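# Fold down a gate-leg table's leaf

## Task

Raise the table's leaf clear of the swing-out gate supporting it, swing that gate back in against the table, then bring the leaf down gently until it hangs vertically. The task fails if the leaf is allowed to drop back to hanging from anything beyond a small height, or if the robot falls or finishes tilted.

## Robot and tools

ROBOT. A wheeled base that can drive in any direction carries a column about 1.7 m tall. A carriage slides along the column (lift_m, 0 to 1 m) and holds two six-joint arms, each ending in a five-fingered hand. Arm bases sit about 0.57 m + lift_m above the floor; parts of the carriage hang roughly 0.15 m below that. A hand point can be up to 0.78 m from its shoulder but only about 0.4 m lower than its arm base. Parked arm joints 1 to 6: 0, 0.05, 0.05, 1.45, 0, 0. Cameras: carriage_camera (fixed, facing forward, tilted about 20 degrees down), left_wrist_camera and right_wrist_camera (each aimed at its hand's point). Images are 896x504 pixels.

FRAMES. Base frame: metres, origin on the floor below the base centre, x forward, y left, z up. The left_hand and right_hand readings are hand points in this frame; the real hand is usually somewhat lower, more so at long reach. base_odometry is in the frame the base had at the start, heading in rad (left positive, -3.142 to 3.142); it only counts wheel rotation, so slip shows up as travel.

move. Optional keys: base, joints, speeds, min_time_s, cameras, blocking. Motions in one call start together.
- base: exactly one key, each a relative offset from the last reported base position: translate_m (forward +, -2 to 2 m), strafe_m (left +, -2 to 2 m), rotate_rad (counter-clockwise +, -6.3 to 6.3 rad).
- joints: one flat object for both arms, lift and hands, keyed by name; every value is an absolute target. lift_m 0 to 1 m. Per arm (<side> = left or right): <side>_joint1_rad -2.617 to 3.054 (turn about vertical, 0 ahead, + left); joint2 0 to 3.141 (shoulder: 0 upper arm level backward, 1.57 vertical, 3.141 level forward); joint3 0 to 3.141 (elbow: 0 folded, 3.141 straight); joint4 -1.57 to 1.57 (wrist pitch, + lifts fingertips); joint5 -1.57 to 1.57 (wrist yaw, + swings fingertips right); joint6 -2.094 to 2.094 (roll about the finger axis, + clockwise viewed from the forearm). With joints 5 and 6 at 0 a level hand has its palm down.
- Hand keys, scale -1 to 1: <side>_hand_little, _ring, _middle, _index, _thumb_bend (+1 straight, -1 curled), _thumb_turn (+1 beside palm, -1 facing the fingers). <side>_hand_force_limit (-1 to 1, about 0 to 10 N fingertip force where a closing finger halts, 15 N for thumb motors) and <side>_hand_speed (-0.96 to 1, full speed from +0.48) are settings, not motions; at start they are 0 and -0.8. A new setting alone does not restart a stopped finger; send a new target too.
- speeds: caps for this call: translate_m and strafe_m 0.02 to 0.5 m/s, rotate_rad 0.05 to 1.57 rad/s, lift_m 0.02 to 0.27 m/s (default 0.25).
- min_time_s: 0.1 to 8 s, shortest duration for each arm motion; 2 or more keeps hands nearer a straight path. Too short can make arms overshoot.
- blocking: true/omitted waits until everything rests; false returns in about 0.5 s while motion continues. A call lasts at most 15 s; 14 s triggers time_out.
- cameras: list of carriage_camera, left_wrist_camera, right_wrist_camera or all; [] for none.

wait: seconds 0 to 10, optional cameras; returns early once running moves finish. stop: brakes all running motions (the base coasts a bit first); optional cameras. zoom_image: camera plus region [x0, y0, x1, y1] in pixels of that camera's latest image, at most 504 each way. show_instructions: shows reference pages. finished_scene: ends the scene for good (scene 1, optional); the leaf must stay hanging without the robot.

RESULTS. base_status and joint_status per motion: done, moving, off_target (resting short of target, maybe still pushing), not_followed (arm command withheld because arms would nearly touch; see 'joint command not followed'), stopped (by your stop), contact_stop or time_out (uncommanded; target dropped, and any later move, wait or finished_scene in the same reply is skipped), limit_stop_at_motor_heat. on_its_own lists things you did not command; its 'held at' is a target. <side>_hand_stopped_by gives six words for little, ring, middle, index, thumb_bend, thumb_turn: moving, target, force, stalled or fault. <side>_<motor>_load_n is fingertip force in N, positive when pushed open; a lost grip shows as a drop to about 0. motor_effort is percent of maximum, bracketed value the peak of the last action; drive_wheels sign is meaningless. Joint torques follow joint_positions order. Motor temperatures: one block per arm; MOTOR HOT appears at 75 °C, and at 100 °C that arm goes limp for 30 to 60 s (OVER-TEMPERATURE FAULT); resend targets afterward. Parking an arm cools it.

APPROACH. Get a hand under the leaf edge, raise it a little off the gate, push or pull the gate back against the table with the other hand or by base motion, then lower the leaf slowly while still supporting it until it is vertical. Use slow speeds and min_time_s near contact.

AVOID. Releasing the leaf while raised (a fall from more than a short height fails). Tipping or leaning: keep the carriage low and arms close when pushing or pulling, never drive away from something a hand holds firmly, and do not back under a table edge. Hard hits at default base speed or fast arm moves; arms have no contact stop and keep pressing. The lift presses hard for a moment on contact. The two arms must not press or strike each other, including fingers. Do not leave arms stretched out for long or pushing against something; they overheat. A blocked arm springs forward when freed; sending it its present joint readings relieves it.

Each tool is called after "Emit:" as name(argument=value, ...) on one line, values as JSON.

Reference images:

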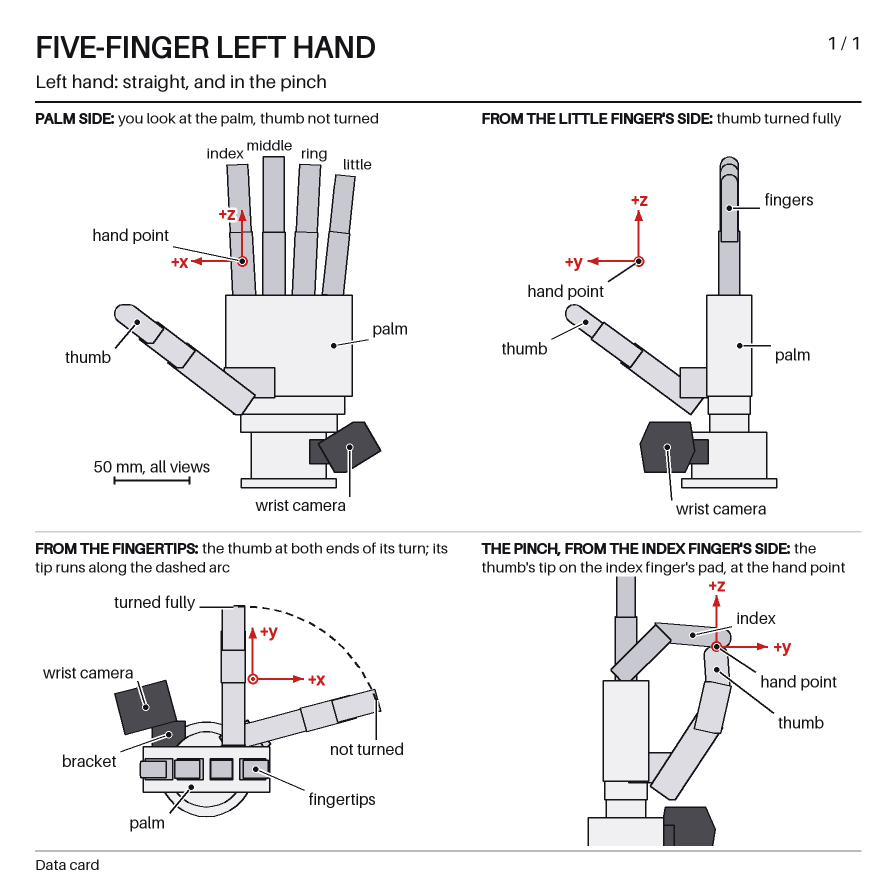

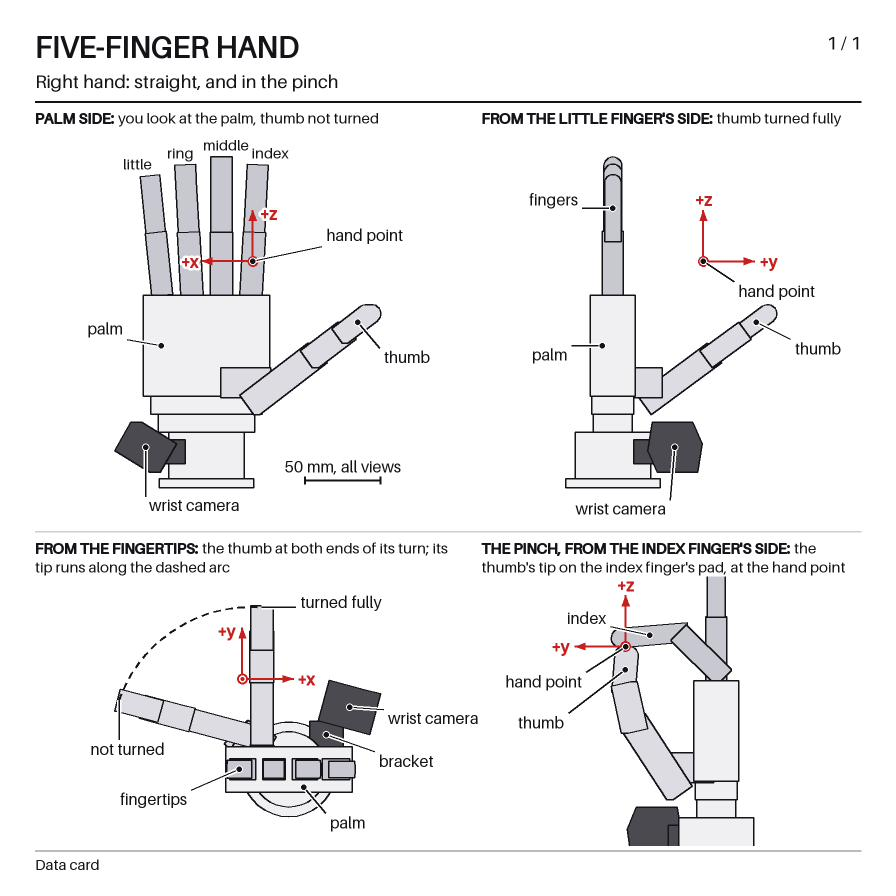

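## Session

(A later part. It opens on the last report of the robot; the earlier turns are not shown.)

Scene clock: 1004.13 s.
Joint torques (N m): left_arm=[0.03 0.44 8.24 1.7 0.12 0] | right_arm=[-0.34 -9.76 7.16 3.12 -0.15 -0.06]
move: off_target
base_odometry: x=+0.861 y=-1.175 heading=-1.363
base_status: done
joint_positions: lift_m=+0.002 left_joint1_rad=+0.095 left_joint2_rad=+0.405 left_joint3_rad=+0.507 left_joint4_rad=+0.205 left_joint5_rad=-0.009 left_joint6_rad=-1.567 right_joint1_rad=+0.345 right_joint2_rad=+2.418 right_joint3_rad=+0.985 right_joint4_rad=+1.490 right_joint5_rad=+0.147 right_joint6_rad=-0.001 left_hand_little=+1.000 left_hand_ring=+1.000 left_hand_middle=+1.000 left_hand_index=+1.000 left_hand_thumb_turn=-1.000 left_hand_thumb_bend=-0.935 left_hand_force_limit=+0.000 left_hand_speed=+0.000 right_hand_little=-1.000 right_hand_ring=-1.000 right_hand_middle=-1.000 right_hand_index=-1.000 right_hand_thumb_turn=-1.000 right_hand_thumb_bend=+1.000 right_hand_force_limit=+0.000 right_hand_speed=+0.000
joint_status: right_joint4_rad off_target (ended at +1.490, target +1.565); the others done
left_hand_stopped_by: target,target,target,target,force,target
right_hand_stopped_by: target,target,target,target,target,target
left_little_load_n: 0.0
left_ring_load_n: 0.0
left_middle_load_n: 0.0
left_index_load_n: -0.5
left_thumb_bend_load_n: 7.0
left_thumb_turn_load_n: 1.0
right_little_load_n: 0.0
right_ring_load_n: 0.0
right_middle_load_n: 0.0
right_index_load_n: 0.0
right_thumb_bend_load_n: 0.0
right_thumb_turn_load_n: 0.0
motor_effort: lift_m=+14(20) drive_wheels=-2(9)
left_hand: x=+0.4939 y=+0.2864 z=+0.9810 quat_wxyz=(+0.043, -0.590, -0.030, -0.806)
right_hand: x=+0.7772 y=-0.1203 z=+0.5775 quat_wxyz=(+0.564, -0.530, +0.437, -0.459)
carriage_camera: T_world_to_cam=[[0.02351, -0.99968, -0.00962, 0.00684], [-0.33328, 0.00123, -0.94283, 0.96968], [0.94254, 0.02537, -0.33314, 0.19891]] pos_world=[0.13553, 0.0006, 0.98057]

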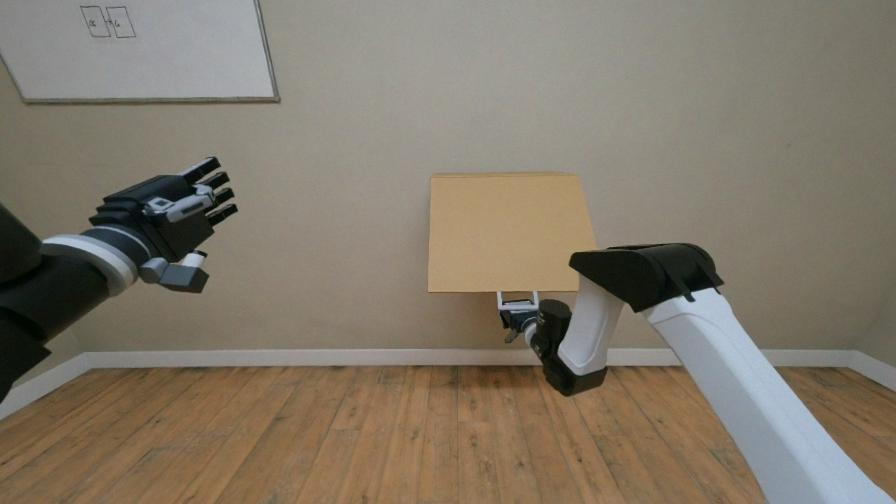

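Emit:
move(joints={"right_joint1_rad": 0.29, "right_joint2_rad": 2.628, "right_joint3_rad": 1.27, "right_joint4_rad": 1.525, "right_joint5_rad": 0.09}, min_time_s=2.3, cameras=["carriage_camera"])

Emit:
zoom_image(camera="carriage_camera", region=[400, 180, 650, 400])

Scene clock: 1012.90 s.
Joint torques (N m): left_arm=[0.05 0.58 8.2 1.68 0.13 0] | right_arm=[-0.76 -10.89 7.53 2.89 -0.05 0]
move: off_target
base_odometry: x=+0.861 y=-1.175 heading=-1.363
base_status: not commanded
joint_positions: lift_m=+0.002 left_joint1_rad=+0.095 left_joint2_rad=+0.405 left_joint3_rad=+0.507 left_joint4_rad=+0.205 left_joint5_rad=-0.009 left_joint6_rad=-1.567 right_joint1_rad=+0.305 right_joint2_rad=+2.623 right_joint3_rad=+1.238 right_joint4_rad=+1.468 right_joint5_rad=+0.096 right_joint6_rad=-0.005 left_hand_little=+1.000 left_hand_ring=+1.000 left_hand_middle=+1.000 left_hand_index=+1.000 left_hand_thumb_turn=-1.000 left_hand_thumb_bend=-0.935 left_hand_force_limit=+0.000 left_hand_speed=+0.000 right_hand_little=-1.000 right_hand_ring=-1.000 right_hand_middle=-1.000 right_hand_index=-1.000 right_hand_thumb_turn=-1.000 right_hand_thumb_bend=+1.000 right_hand_force_limit=+0.000 right_hand_speed=+0.000
joint_status: right_joint4_rad off_target (ended at +1.468, target +1.525); the others done
left_hand_stopped_by: target,target,target,target,force,target
right_hand_stopped_by: target,target,target,target,target,target
left_little_load_n: 0.0
left_ring_load_n: 0.0
left_middle_load_n: 0.0
left_index_load_n: 0.0
left_thumb_bend_load_n: 7.5
left_thumb_turn_load_n: 0.5
right_little_load_n: 0.0
right_ring_load_n: 0.0
right_middle_load_n: 0.0
right_index_load_n: 0.0
right_thumb_bend_load_n: 0.0
right_thumb_turn_load_n: 0.0
motor_effort: lift_m=+17(21) drive_wheels=-2(3)
left_hand: x=+0.4939 y=+0.2864 z=+0.9810 quat_wxyz=(+0.043, -0.590, -0.030, -0.806)
right_hand: x=+0.8231 y=-0.1198 z=+0.5455 quat_wxyz=(+0.573, -0.525, +0.427, -0.462)
carriage_camera: T_world_to_cam=[[0.02351, -0.99968, -0.00962, 0.00684], [-0.33328, 0.00123, -0.94283, 0.96968], [0.94254, 0.02537, -0.33314, 0.19891]] pos_world=[0.13553, 0.0006, 0.98057]

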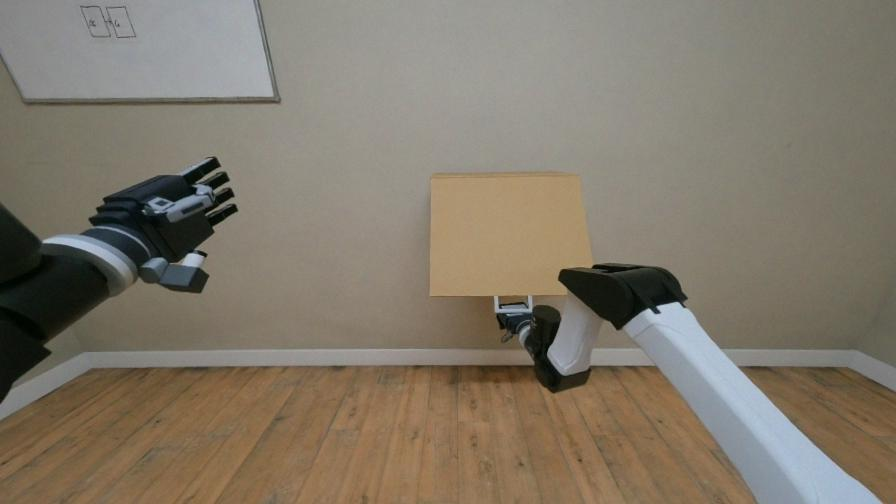

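Scaled by 2.016.

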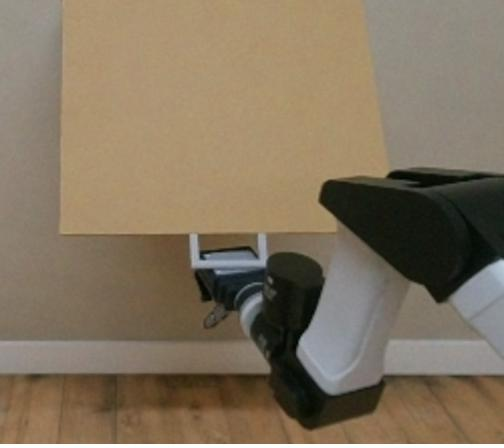

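Emit:
move(joints={"right_joint1_rad": 0.25, "right_joint2_rad": 2.817, "right_joint3_rad": 1.59, "right_joint4_rad": 1.39, "right_joint5_rad": 0.05}, min_time_s=2.5, cameras=["carriage_camera"])

Emit:
zoom_image(camera="carriage_camera", region=[400, 180, 650, 400])

Scene clock: 1021.10 s.
Joint torques (N m): left_arm=[0.02 0.61 8.21 1.7 0.12 0] | right_arm=[-0.9 -11.92 8.58 2.84 -0.02 0]
Motor temperatures (°C): left_arm=[20 31 36 39 20 17] | right_arm=[18 35 34 51 17 18]
move: off_target
base_odometry: x=+0.861 y=-1.175 heading=-1.363
base_status: not commanded
joint_positions: lift_m=+0.002 left_joint1_rad=+0.095 left_joint2_rad=+0.405 left_joint3_rad=+0.507 left_joint4_rad=+0.205 left_joint5_rad=-0.009 left_joint6_rad=-1.567 right_joint1_rad=+0.266 right_joint2_rad=+2.810 right_joint3_rad=+1.555 right_joint4_rad=+1.339 right_joint5_rad=+0.055 right_joint6_rad=-0.006 left_hand_little=+1.000 left_hand_ring=+1.000 left_hand_middle=+1.000 left_hand_index=+1.000 left_hand_thumb_turn=-1.000 left_hand_thumb_bend=-0.935 left_hand_force_limit=+0.000 left_hand_speed=+0.000 right_hand_little=-1.000 right_hand_ring=-1.000 right_hand_middle=-1.000 right_hand_index=-1.000 right_hand_thumb_turn=-1.000 right_hand_thumb_bend=+1.000 right_hand_force_limit=+0.000 right_hand_speed=+0.000
joint_status: right_joint4_rad off_target (ended at +1.339, target +1.390); the others done
left_hand_stopped_by: target,target,target,target,force,target
right_hand_stopped_by: target,target,target,target,target,target
left_little_load_n: 0.0
left_ring_load_n: 0.0
left_middle_load_n: 0.0
left_index_load_n: 0.0
left_thumb_bend_load_n: 7.0
left_thumb_turn_load_n: 1.0
right_little_load_n: 0.0
right_ring_load_n: 0.5
right_middle_load_n: 0.0
right_index_load_n: 0.0
right_thumb_bend_load_n: 0.0
right_thumb_turn_load_n: 0.0
motor_effort: lift_m=+17(21) drive_wheels=-2(3)
left_hand: x=+0.4939 y=+0.2864 z=+0.9810 quat_wxyz=(+0.043, -0.590, -0.030, -0.806)
right_hand: x=+0.8751 y=-0.1227 z=+0.5157 quat_wxyz=(+0.572, -0.527, +0.425, -0.463)
carriage_camera: T_world_to_cam=[[0.02351, -0.99968, -0.00962, 0.00684], [-0.33328, 0.00123, -0.94283, 0.96968], [0.94254, 0.02537, -0.33314, 0.19891]] pos_world=[0.13553, 0.0006, 0.98057]

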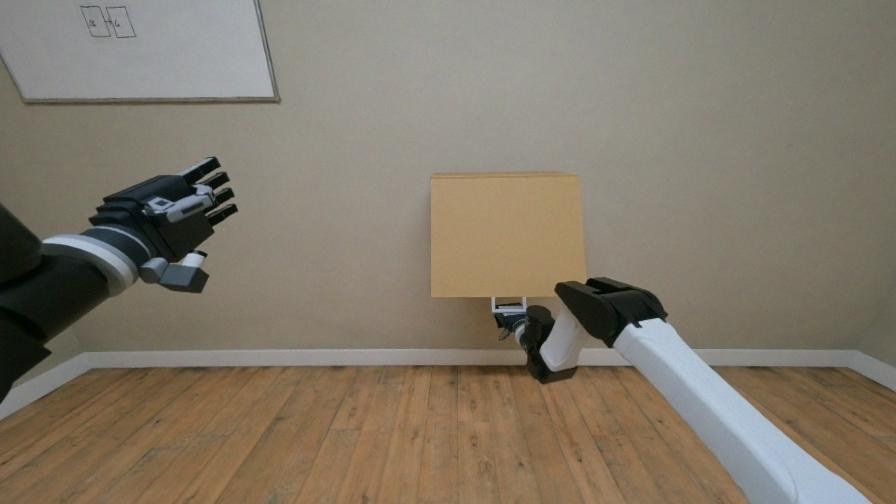

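Scaled by 2.016.

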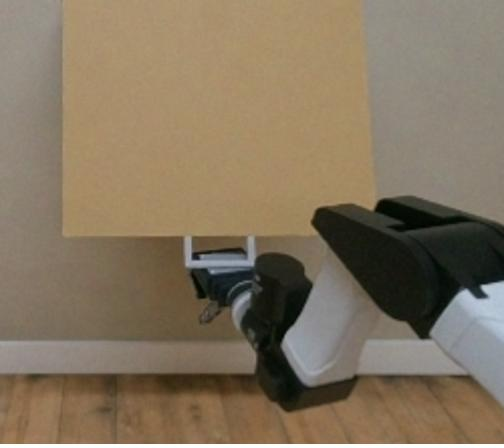

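Emit:
zoom_image(camera="carriage_camera", region=[460, 280, 580, 360])

Scaled by 4.200.

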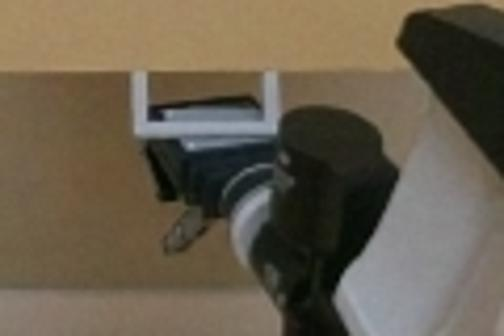

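Emit:
move(base={"translate_m": 0.03}, joints={"right_joint1_rad": 0.24, "right_joint2_rad": 2.948, "right_joint3_rad": 1.81, "right_joint4_rad": 1.30, "right_joint5_rad": 0.04}, speeds={"translate_m": 0.02}, min_time_s=2.3, cameras=["carriage_camera"])

Emit:
zoom_image(camera="carriage_camera", region=[450, 270, 590, 370])

Scene clock: 1036.97 s.
Joint torques (N m): left_arm=[0.05 0.59 8.2 1.7 0.11 0] | right_arm=[-0.49 -12.6 9.36 2.85 -0.07 0]
move: off_target
base_odometry: x=+0.868 y=-1.204 heading=-1.363
base_status: done
joint_positions: lift_m=+0.002 left_joint1_rad=+0.095 left_joint2_rad=+0.405 left_joint3_rad=+0.507 left_joint4_rad=+0.206 left_joint5_rad=-0.008 left_joint6_rad=-1.567 right_joint1_rad=+0.252 right_joint2_rad=+2.942 right_joint3_rad=+1.771 right_joint4_rad=+1.249 right_joint5_rad=+0.049 right_joint6_rad=-0.006 left_hand_little=+1.000 left_hand_ring=+1.000 left_hand_middle=+1.000 left_hand_index=+1.000 left_hand_thumb_turn=-1.000 left_hand_thumb_bend=-0.935 left_hand_force_limit=+0.000 left_hand_speed=+0.000 right_hand_little=-1.000 right_hand_ring=-1.000 right_hand_middle=-1.000 right_hand_index=-1.000 right_hand_thumb_turn=-1.000 right_hand_thumb_bend=+1.000 right_hand_force_limit=+0.000 right_hand_speed=+0.000
joint_status: right_joint4_rad off_target (ended at +1.249, target +1.300); the others done
left_hand_stopped_by: target,target,target,target,force,target
right_hand_stopped_by: target,target,target,target,target,target
left_little_load_n: 0.0
left_ring_load_n: 0.0
left_middle_load_n: 0.0
left_index_load_n: 0.0
left_thumb_bend_load_n: 7.5
left_thumb_turn_load_n: 0.5
right_little_load_n: 0.0
right_ring_load_n: 0.0
right_middle_load_n: 0.0
right_index_load_n: 0.0
right_thumb_bend_load_n: 0.5
right_thumb_turn_load_n: 0.0
motor_effort: lift_m=+19(21) drive_wheels=-2(9)
left_hand: x=+0.4938 y=+0.2863 z=+0.9811 quat_wxyz=(+0.042, -0.590, -0.030, -0.806)
right_hand: x=+0.9030 y=-0.1241 z=+0.4928 quat_wxyz=(+0.569, -0.527, +0.428, -0.464)
carriage_camera: T_world_to_cam=[[0.02351, -0.99968, -0.00962, 0.00684], [-0.33328, 0.00123, -0.94283, 0.96968], [0.94254, 0.02537, -0.33314, 0.19891]] pos_world=[0.13553, 0.0006, 0.98057]

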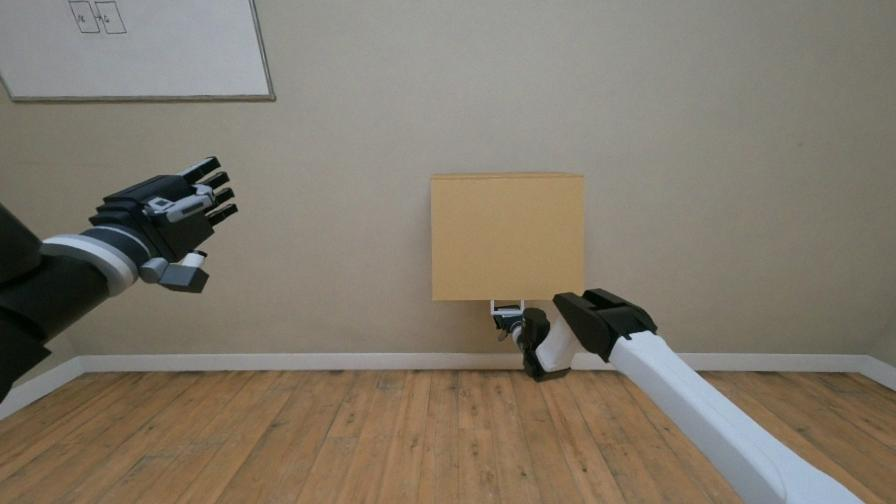

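Scaled by 3.600.

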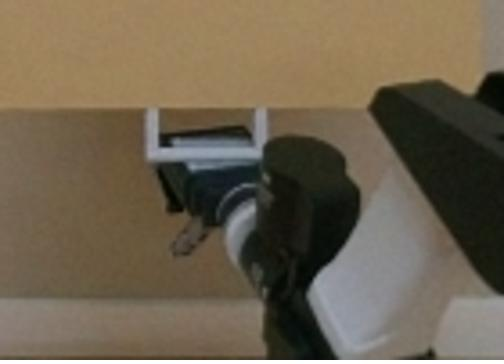

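Emit:
move(base={"translate_m": 0.04}, joints={"right_joint1_rad": 0.23, "right_joint2_rad": 3.04, "right_joint3_rad": 1.985, "right_joint4_rad": 1.20, "right_joint5_rad": 0.03}, speeds={"translate_m": 0.02}, min_time_s=2.5, cameras=["carriage_camera"])

Emit:
zoom_image(camera="carriage_camera", region=[450, 270, 590, 370])

Scene clock: 1046.37 s.
Joint torques (N m): left_arm=[0.05 0.68 8.17 1.73 0.11 0] | right_arm=[-0.51 -13.07 9.88 2.8 -0.08 -0.01]
Motor temperatures (°C): left_arm=[20 30 36 39 20 17] | right_arm=[18 42 34 48 17 18]
move: off_target
base_odometry: x=+0.876 y=-1.244 heading=-1.363
base_status: done
joint_positions: lift_m=+0.002 left_joint1_rad=+0.095 left_joint2_rad=+0.405 left_joint3_rad=+0.507 left_joint4_rad=+0.206 left_joint5_rad=-0.008 left_joint6_rad=-1.567 right_joint1_rad=+0.242 right_joint2_rad=+3.034 right_joint3_rad=+1.945 right_joint4_rad=+1.152 right_joint5_rad=+0.040 right_joint6_rad=-0.005 left_hand_little=+1.000 left_hand_ring=+1.000 left_hand_middle=+1.000 left_hand_index=+1.000 left_hand_thumb_turn=-1.000 left_hand_thumb_bend=-0.935 left_hand_force_limit=+0.000 left_hand_speed=+0.000 right_hand_little=-1.000 right_hand_ring=-1.000 right_hand_middle=-1.000 right_hand_index=-1.000 right_hand_thumb_turn=-1.000 right_hand_thumb_bend=+1.000 right_hand_force_limit=+0.000 right_hand_speed=+0.000
joint_status: right_joint4_rad off_target (ended at +1.152, target +1.200); the others done
left_hand_stopped_by: target,target,target,target,force,target
right_hand_stopped_by: target,target,target,target,target,target
left_little_load_n: 0.0
left_ring_load_n: 0.0
left_middle_load_n: 0.0
left_index_load_n: 0.0
left_thumb_bend_load_n: 7.0
left_thumb_turn_load_n: 0.5
right_little_load_n: 0.0
right_ring_load_n: 0.0
right_middle_load_n: 0.0
right_index_load_n: 0.0
right_thumb_bend_load_n: 0.0
right_thumb_turn_load_n: 0.0
motor_effort: lift_m=+14(23) drive_wheels=-1(8)
left_hand: x=+0.4938 y=+0.2862 z=+0.9812 quat_wxyz=(+0.042, -0.589, -0.030, -0.806)
right_hand: x=+0.9229 y=-0.1248 z=+0.4777 quat_wxyz=(+0.564, -0.531, +0.432, -0.462)
carriage_camera: T_world_to_cam=[[0.02351, -0.99968, -0.00962, 0.00684], [-0.33328, 0.00123, -0.94283, 0.96968], [0.94254, 0.02537, -0.33314, 0.19891]] pos_world=[0.13553, 0.0006, 0.98057]

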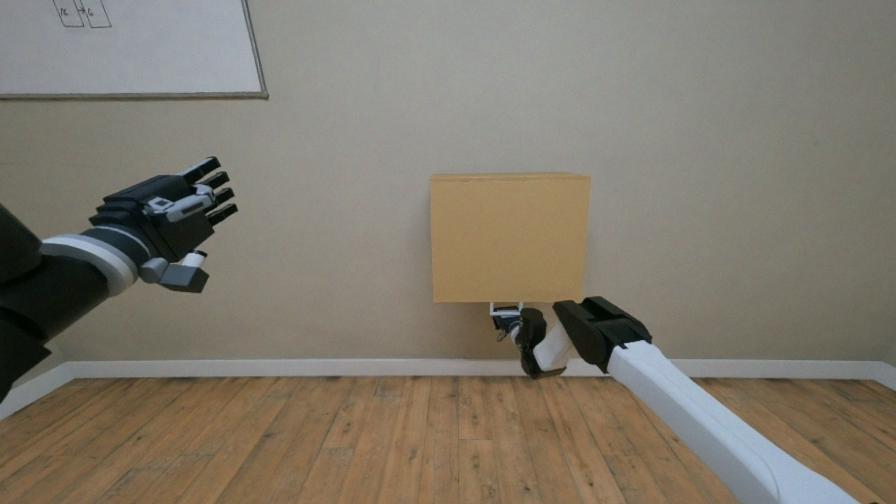

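Scaled by 3.600.

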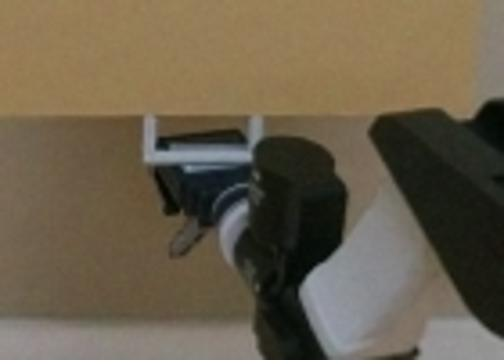

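Emit:
move(base={"translate_m": 0.055}, joints={"right_joint1_rad": 0.23, "right_joint2_rad": 3.09, "right_joint3_rad": 2.035, "right_joint4_rad": 1.20, "right_joint5_rad": 0.03}, speeds={"translate_m": 0.02}, min_time_s=3, cameras=["carriage_camera"])

Emit:
zoom_image(camera="carriage_camera", region=[450, 270, 590, 370])

Scene clock: 1063.63 s.
Joint torques (N m): left_arm=[0.02 0.72 8.14 1.7 0.11 0] | right_arm=[-0.44 -12.57 9.35 2.78 -0.07 -0.04]
move: off_target
base_odometry: x=+0.888 y=-1.297 heading=-1.362
base_status: done
joint_positions: lift_m=+0.002 left_joint1_rad=+0.095 left_joint2_rad=+0.404 left_joint3_rad=+0.507 left_joint4_rad=+0.206 left_joint5_rad=-0.007 left_joint6_rad=-1.567 right_joint1_rad=+0.241 right_joint2_rad=+3.077 right_joint3_rad=+2.000 right_joint4_rad=+1.154 right_joint5_rad=+0.039 right_joint6_rad=-0.003 left_hand_little=+1.000 left_hand_ring=+1.000 left_hand_middle=+1.000 left_hand_index=+1.000 left_hand_thumb_turn=-1.000 left_hand_thumb_bend=-0.935 left_hand_force_limit=+0.000 left_hand_speed=+0.000 right_hand_little=-1.000 right_hand_ring=-1.000 right_hand_middle=-1.000 right_hand_index=-1.000 right_hand_thumb_turn=-1.000 right_hand_thumb_bend=+1.000 right_hand_force_limit=+0.000 right_hand_speed=+0.000
joint_status: right_joint4_rad off_target (ended at +1.154, target +1.200); the others done
left_hand_stopped_by: target,target,target,target,force,target
right_hand_stopped_by: target,target,target,target,target,target
left_little_load_n: 0.0
left_ring_load_n: 0.5
left_middle_load_n: 0.0
left_index_load_n: 0.0
left_thumb_bend_load_n: 7.0
left_thumb_turn_load_n: 0.5
right_little_load_n: 0.0
right_ring_load_n: 0.0
right_middle_load_n: 0.0
right_index_load_n: 0.0
right_thumb_bend_load_n: 0.0
right_thumb_turn_load_n: 0.0
motor_effort: lift_m=+19(22) drive_wheels=+1(14)
left_hand: x=+0.4935 y=+0.2861 z=+0.9814 quat_wxyz=(+0.042, -0.589, -0.030, -0.806)
right_hand: x=+0.9268 y=-0.1244 z=+0.4723 quat_wxyz=(+0.568, -0.526, +0.430, -0.464)
carriage_camera: T_world_to_cam=[[0.02351, -0.99968, -0.00962, 0.00684], [-0.33328, 0.00123, -0.94283, 0.96968], [0.94254, 0.02537, -0.33314, 0.19891]] pos_world=[0.13553, 0.0006, 0.98057]

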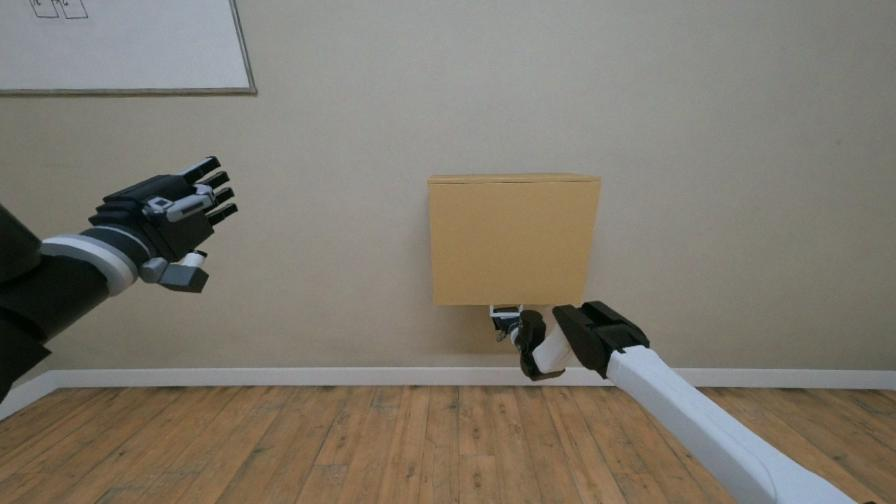

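Scaled by 3.600.

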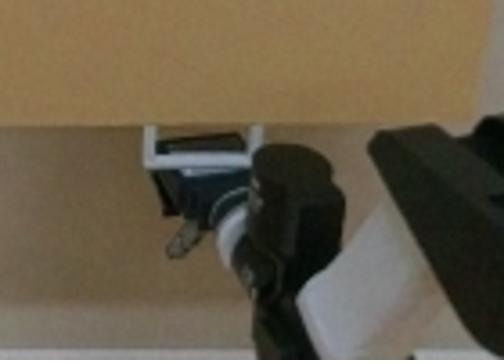

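Emit:
move(base={"translate_m": 0.035}, joints={"right_joint2_rad": 3.125, "right_joint3_rad": 2.01, "right_joint4_rad": 1.14}, speeds={"translate_m": 0.02}, min_time_s=3, cameras=["carriage_camera"])

Emit:
zoom_image(camera="carriage_camera", region=[410, 150, 640, 370])

Scene clock: 1086.07 s.
Joint torques (N m): left_arm=[0.05 0.68 8.25 1.68 0.11 0] | right_arm=[-0.44 -11.48 6.89 2.21 -0.07 -0.03]
Motor temperatures (°C): left_arm=[20 30 36 39 20 17] | right_arm=[18 50 36 47 17 18]
move: done
base_odometry: x=+0.895 y=-1.332 heading=-1.362
base_status: done
joint_positions: lift_m=+0.002 left_joint1_rad=+0.095 left_joint2_rad=+0.404 left_joint3_rad=+0.507 left_joint4_rad=+0.206 left_joint5_rad=-0.007 left_joint6_rad=-1.567 right_joint1_rad=+0.241 right_joint2_rad=+3.103 right_joint3_rad=+2.000 right_joint4_rad=+1.141 right_joint5_rad=+0.039 right_joint6_rad=-0.003 left_hand_little=+1.000 left_hand_ring=+1.000 left_hand_middle=+1.000 left_hand_index=+1.000 left_hand_thumb_turn=-1.000 left_hand_thumb_bend=-0.935 left_hand_force_limit=+0.000 left_hand_speed=+0.000 right_hand_little=-1.000 right_hand_ring=-1.000 right_hand_middle=-1.000 right_hand_index=-1.000 right_hand_thumb_turn=-1.000 right_hand_thumb_bend=+1.000 right_hand_force_limit=+0.000 right_hand_speed=+0.000
joint_status: all done
left_hand_stopped_by: target,target,target,target,force,target
right_hand_stopped_by: target,target,target,target,target,target
left_little_load_n: 0.0
left_ring_load_n: 0.0
left_middle_load_n: 0.0
left_index_load_n: 0.0
left_thumb_bend_load_n: 7.0
left_thumb_turn_load_n: 1.0
right_little_load_n: 0.0
right_ring_load_n: 0.0
right_middle_load_n: 0.5
right_index_load_n: 0.0
right_thumb_bend_load_n: 0.0
right_thumb_turn_load_n: 0.0
motor_effort: lift_m=+17(22) drive_wheels=+2(9)
left_hand: x=+0.4935 y=+0.2861 z=+0.9815 quat_wxyz=(+0.042, -0.589, -0.030, -0.807)
right_hand: x=+0.9206 y=-0.1259 z=+0.4503 quat_wxyz=(+0.558, -0.538, +0.438, -0.456)
carriage_camera: T_world_to_cam=[[0.02351, -0.99968, -0.00962, 0.00684], [-0.33328, 0.00123, -0.94283, 0.96968], [0.94254, 0.02537, -0.33314, 0.19891]] pos_world=[0.13553, 0.0006, 0.98057]

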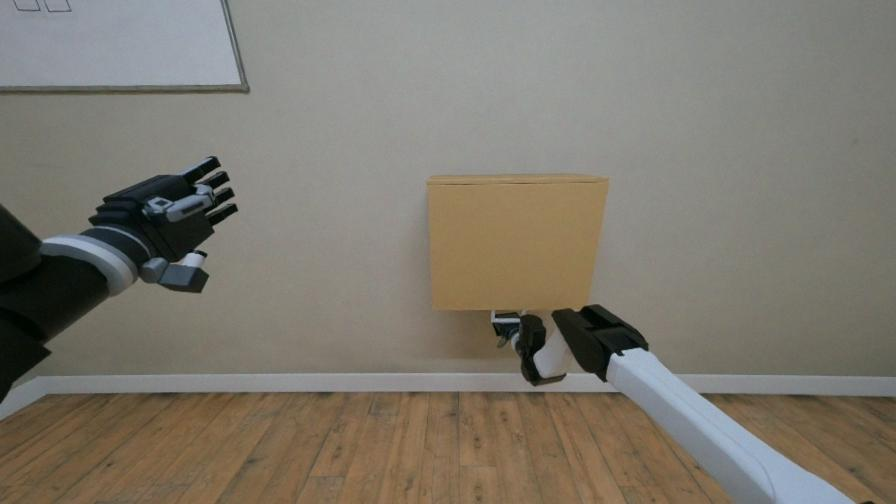

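Scaled by 2.191.

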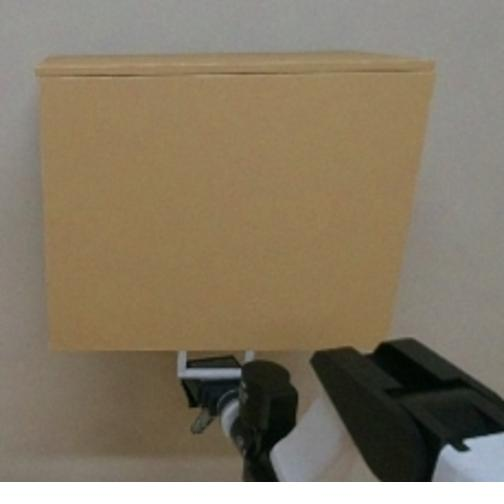

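Emit:
zoom_image(camera="carriage_camera", region=[460, 290, 560, 370])

Scaled by 5.040.

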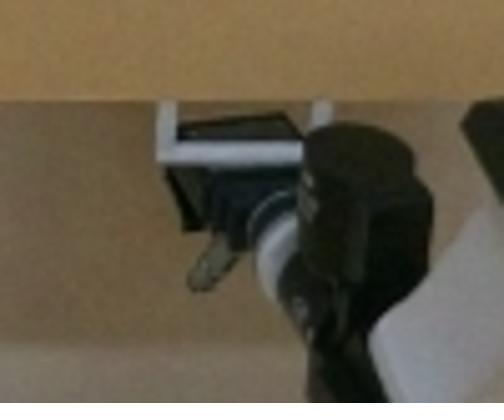

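Emit:
move(joints={"right_joint4_rad": 0.75}, min_time_s=2)

Emit:
move(base={"translate_m": -0.15}, speeds={"translate_m": 0.05}, cameras=["carriage_camera"])

Emit:
zoom_image(camera="carriage_camera", region=[400, 150, 630, 370])

Scene clock: 1099.53 s.
Joint torques (N m): left_arm=[0.03 0.68 8.18 1.68 0.1 0] | right_arm=[-0.38 -11.54 6.75 2.15 -0.05 -0.04]
move: done
base_odometry: x=+0.895 y=-1.332 heading=-1.362
base_status: not commanded
joint_positions: lift_m=+0.002 left_joint1_rad=+0.095 left_joint2_rad=+0.404 left_joint3_rad=+0.507 left_joint4_rad=+0.206 left_joint5_rad=-0.007 left_joint6_rad=-1.567 right_joint1_rad=+0.241 right_joint2_rad=+3.103 right_joint3_rad=+2.000 right_joint4_rad=+0.752 right_joint5_rad=+0.039 right_joint6_rad=-0.003 left_hand_little=+1.000 left_hand_ring=+1.000 left_hand_middle=+1.000 left_hand_index=+1.000 left_hand_thumb_turn=-1.000 left_hand_thumb_bend=-0.935 left_hand_force_limit=+0.000 left_hand_speed=+0.000 right_hand_little=-1.000 right_hand_ring=-1.000 right_hand_middle=-1.000 right_hand_index=-1.000 right_hand_thumb_turn=-1.000 right_hand_thumb_bend=+1.000 right_hand_force_limit=+0.000 right_hand_speed=+0.000
joint_status: all done
left_hand_stopped_by: target,target,target,target,force,target
right_hand_stopped_by: target,target,target,target,target,target
left_little_load_n: 0.0
left_ring_load_n: 0.0
left_middle_load_n: 0.0
left_index_load_n: 0.0
left_thumb_bend_load_n: 7.0
left_thumb_turn_load_n: 0.5
right_little_load_n: 0.0
right_ring_load_n: 0.0
right_middle_load_n: 0.0
right_index_load_n: 0.0
right_thumb_bend_load_n: 0.5
right_thumb_turn_load_n: 0.0
motor_effort: lift_m=+18(22) drive_wheels=+2(3)
left_hand: x=+0.4935 y=+0.2861 z=+0.9815 quat_wxyz=(+0.042, -0.589, -0.030, -0.807)
right_hand: x=+0.8826 y=-0.1353 z=+0.3513 quat_wxyz=(+0.440, -0.639, +0.513, -0.367)
pictures: none

Scene clock: 1103.03 s.
Joint torques (N m): left_arm=[0.03 0.66 8.13 1.69 0.1 0.01] | right_arm=[-0.17 -11.63 6.82 2.18 -0.07 -0.03]
move: done
base_odometry: x=+0.864 y=-1.185 heading=-1.362
base_status: done
joint_positions: lift_m=+0.002 left_joint1_rad=+0.095 left_joint2_rad=+0.404 left_joint3_rad=+0.507 left_joint4_rad=+0.206 left_joint5_rad=-0.006 left_joint6_rad=-1.567 right_joint1_rad=+0.238 right_joint2_rad=+3.103 right_joint3_rad=+2.000 right_joint4_rad=+0.749 right_joint5_rad=+0.039 right_joint6_rad=-0.003 left_hand_little=+1.000 left_hand_ring=+1.000 left_hand_middle=+1.000 left_hand_index=+1.000 left_hand_thumb_turn=-1.000 left_hand_thumb_bend=-0.935 left_hand_force_limit=+0.000 left_hand_speed=+0.000 right_hand_little=-1.000 right_hand_ring=-1.000 right_hand_middle=-1.000 right_hand_index=-1.000 right_hand_thumb_turn=-1.000 right_hand_thumb_bend=+1.000 right_hand_force_limit=+0.000 right_hand_speed=+0.000
joint_status: not commanded
left_hand_stopped_by: target,target,target,target,force,target
right_hand_stopped_by: target,target,target,target,target,target
left_little_load_n: 0.0
left_ring_load_n: 0.0
left_middle_load_n: 0.0
left_index_load_n: 0.0
left_thumb_bend_load_n: 7.5
left_thumb_turn_load_n: 0.5
right_little_load_n: 0.0
right_ring_load_n: 0.0
right_middle_load_n: 0.0
right_index_load_n: 0.0
right_thumb_bend_load_n: -0.5
right_thumb_turn_load_n: 0.0
motor_effort: lift_m=+17(21) drive_wheels=-1(11)
left_hand: x=+0.4935 y=+0.2859 z=+0.9813 quat_wxyz=(+0.042, -0.589, -0.030, -0.806)
right_hand: x=+0.8827 y=-0.1374 z=+0.3505 quat_wxyz=(+0.439, -0.639, +0.515, -0.367)
carriage_camera: T_world_to_cam=[[0.02351, -0.99968, -0.00962, 0.00684], [-0.33328, 0.00123, -0.94283, 0.96968], [0.94254, 0.02537, -0.33314, 0.19891]] pos_world=[0.13553, 0.0006, 0.98057]

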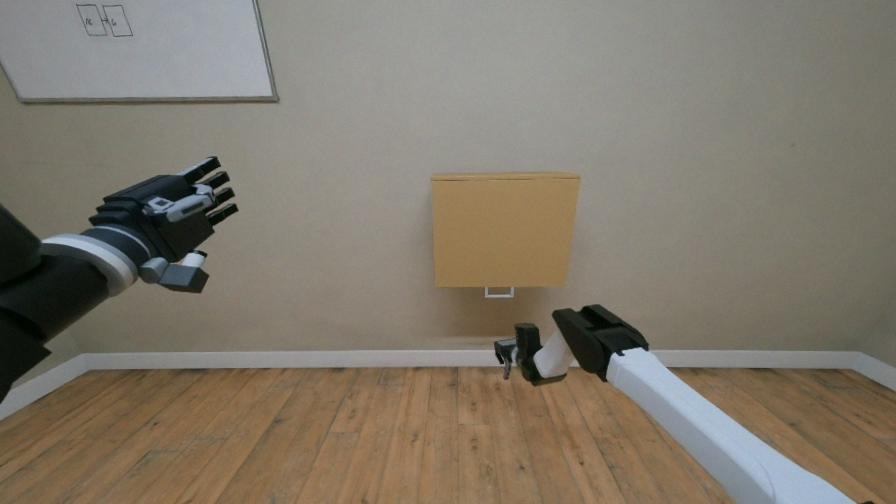

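Scaled by 2.191.

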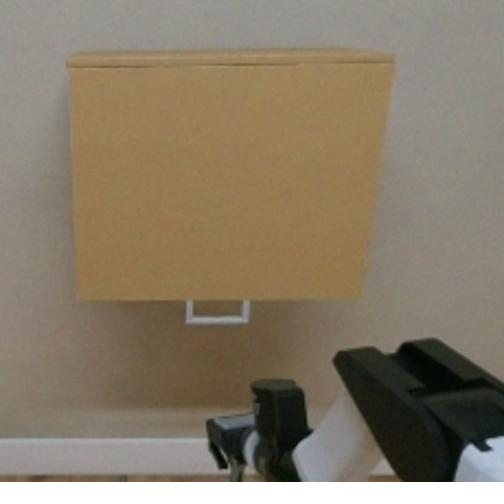

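Emit:
move(base={"translate_m": -0.4}, speeds={"translate_m": 0.2})

Emit:
move(joints={"right_joint1_rad": 0, "right_joint2_rad": 0.05, "right_joint3_rad": 0.05, "right_joint4_rad": 1.45, "right_joint5_rad": 0, "left_joint1_rad": 0, "left_joint2_rad": 0.05, "left_joint3_rad": 0.05, "left_joint4_rad": 1.45, "left_joint5_rad": 0, "left_joint6_rad": 0}, min_time_s=3, cameras=["carriage_camera"])

Emit:
zoom_image(camera="carriage_camera", region=[380, 130, 600, 330])

Scene clock: 1115.40 s.
Joint torques (N m): left_arm=[0.05 0.43 8.02 1.67 0.1 0] | right_arm=[-0.2 -11.6 6.82 2.22 -0.06 -0.03]
move: done
base_odometry: x=+0.781 y=-0.793 heading=-1.362
base_status: done
joint_positions: lift_m=+0.002 left_joint1_rad=+0.095 left_joint2_rad=+0.404 left_joint3_rad=+0.507 left_joint4_rad=+0.205 left_joint5_rad=-0.006 left_joint6_rad=-1.567 right_joint1_rad=+0.236 right_joint2_rad=+3.103 right_joint3_rad=+2.000 right_joint4_rad=+0.747 right_joint5_rad=+0.039 right_joint6_rad=-0.003 left_hand_little=+1.000 left_hand_ring=+1.000 left_hand_middle=+1.000 left_hand_index=+1.000 left_hand_thumb_turn=-1.000 left_hand_thumb_bend=-0.935 left_hand_force_limit=+0.000 left_hand_speed=+0.000 right_hand_little=-1.000 right_hand_ring=-1.000 right_hand_middle=-1.000 right_hand_index=-1.000 right_hand_thumb_turn=-1.000 right_hand_thumb_bend=+1.000 right_hand_force_limit=+0.000 right_hand_speed=+0.000
joint_status: not commanded
left_hand_stopped_by: target,target,target,target,force,target
right_hand_stopped_by: target,target,target,target,target,target
left_little_load_n: 0.5
left_ring_load_n: 0.0
left_middle_load_n: 0.0
left_index_load_n: -0.5
left_thumb_bend_load_n: 7.0
left_thumb_turn_load_n: 0.5
right_little_load_n: 0.0
right_ring_load_n: 0.0
right_middle_load_n: 0.0
right_index_load_n: 0.0
right_thumb_bend_load_n: 0.0
right_thumb_turn_load_n: 0.0
motor_effort: lift_m=+18(22) drive_wheels=-1(9)
left_hand: x=+0.4936 y=+0.2859 z=+0.9812 quat_wxyz=(+0.042, -0.589, -0.030, -0.806)
right_hand: x=+0.8827 y=-0.1387 z=+0.3500 quat_wxyz=(+0.437, -0.639, +0.516, -0.366)
pictures: none

Scene clock: 1118.73 s.
Joint torques (N m): left_arm=[-1.03 2.24 5.85 0.06 0.1 0.17] | right_arm=[-0.28 2.32 5.01 0.26 -0.17 -0.03]
move: done
base_odometry: x=+0.781 y=-0.793 heading=-1.362
base_status: not commanded
joint_positions: lift_m=+0.002 left_joint1_rad=+0.007 left_joint2_rad=+0.060 left_joint3_rad=+0.060 left_joint4_rad=+1.440 left_joint5_rad=-0.006 left_joint6_rad=-0.010 right_joint1_rad=+0.009 right_joint2_rad=+0.060 right_joint3_rad=+0.057 right_joint4_rad=+1.438 right_joint5_rad=+0.016 right_joint6_rad=-0.003 left_hand_little=+1.000 left_hand_ring=+1.000 left_hand_middle=+1.000 left_hand_index=+1.000 left_hand_thumb_turn=-1.000 left_hand_thumb_bend=-0.935 left_hand_force_limit=+0.000 left_hand_speed=+0.000 right_hand_little=-1.000 right_hand_ring=-1.000 right_hand_middle=-1.000 right_hand_index=-1.000 right_hand_thumb_turn=-1.000 right_hand_thumb_bend=+1.000 right_hand_force_limit=+0.000 right_hand_speed=+0.000
joint_status: all done
left_hand_stopped_by: target,target,target,target,force,target
right_hand_stopped_by: target,target,target,target,target,target
left_little_load_n: 0.0
left_ring_load_n: 0.0
left_middle_load_n: 0.0
left_index_load_n: 0.0
left_thumb_bend_load_n: 7.0
left_thumb_turn_load_n: 0.5
right_little_load_n: 0.0
right_ring_load_n: 0.0
right_middle_load_n: 0.0
right_index_load_n: 0.0
right_thumb_bend_load_n: 0.0
right_thumb_turn_load_n: 0.0
motor_effort: lift_m=+15(22) drive_wheels=+0(2)
left_hand: x=+0.3238 y=+0.2901 z=+1.0160 quat_wxyz=(+0.705, -0.049, +0.044, -0.707)
right_hand: x=+0.3254 y=-0.2915 z=+1.0150 quat_wxyz=(+0.707, -0.043, +0.053, -0.704)
carriage_camera: T_world_to_cam=[[0.02351, -0.99968, -0.00962, 0.00684], [-0.33328, 0.00123, -0.94283, 0.96968], [0.94254, 0.02537, -0.33314, 0.19891]] pos_world=[0.13553, 0.0006, 0.98057]

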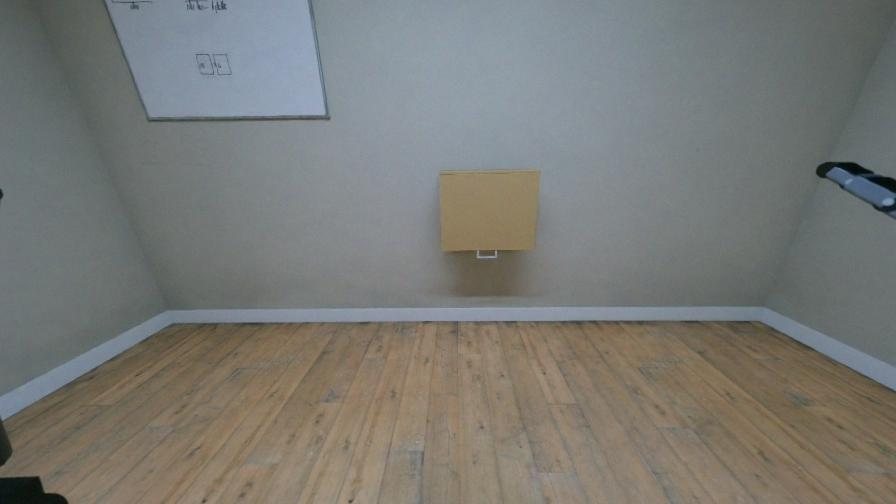

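Scaled by 2.291.

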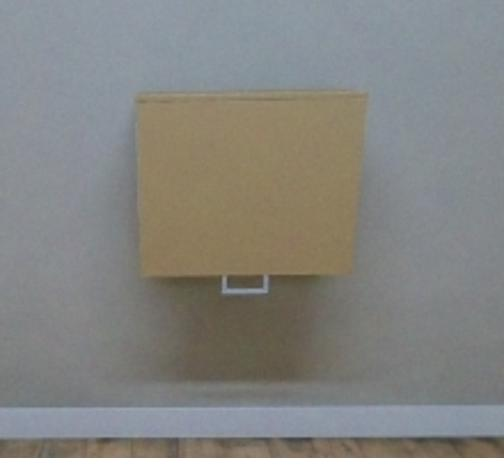

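The leaf hangs straight down, the gate is folded in, and the robot is clear of the table with both arms parked.

Emit:
finished_scene()

The scene is finished: the task was done.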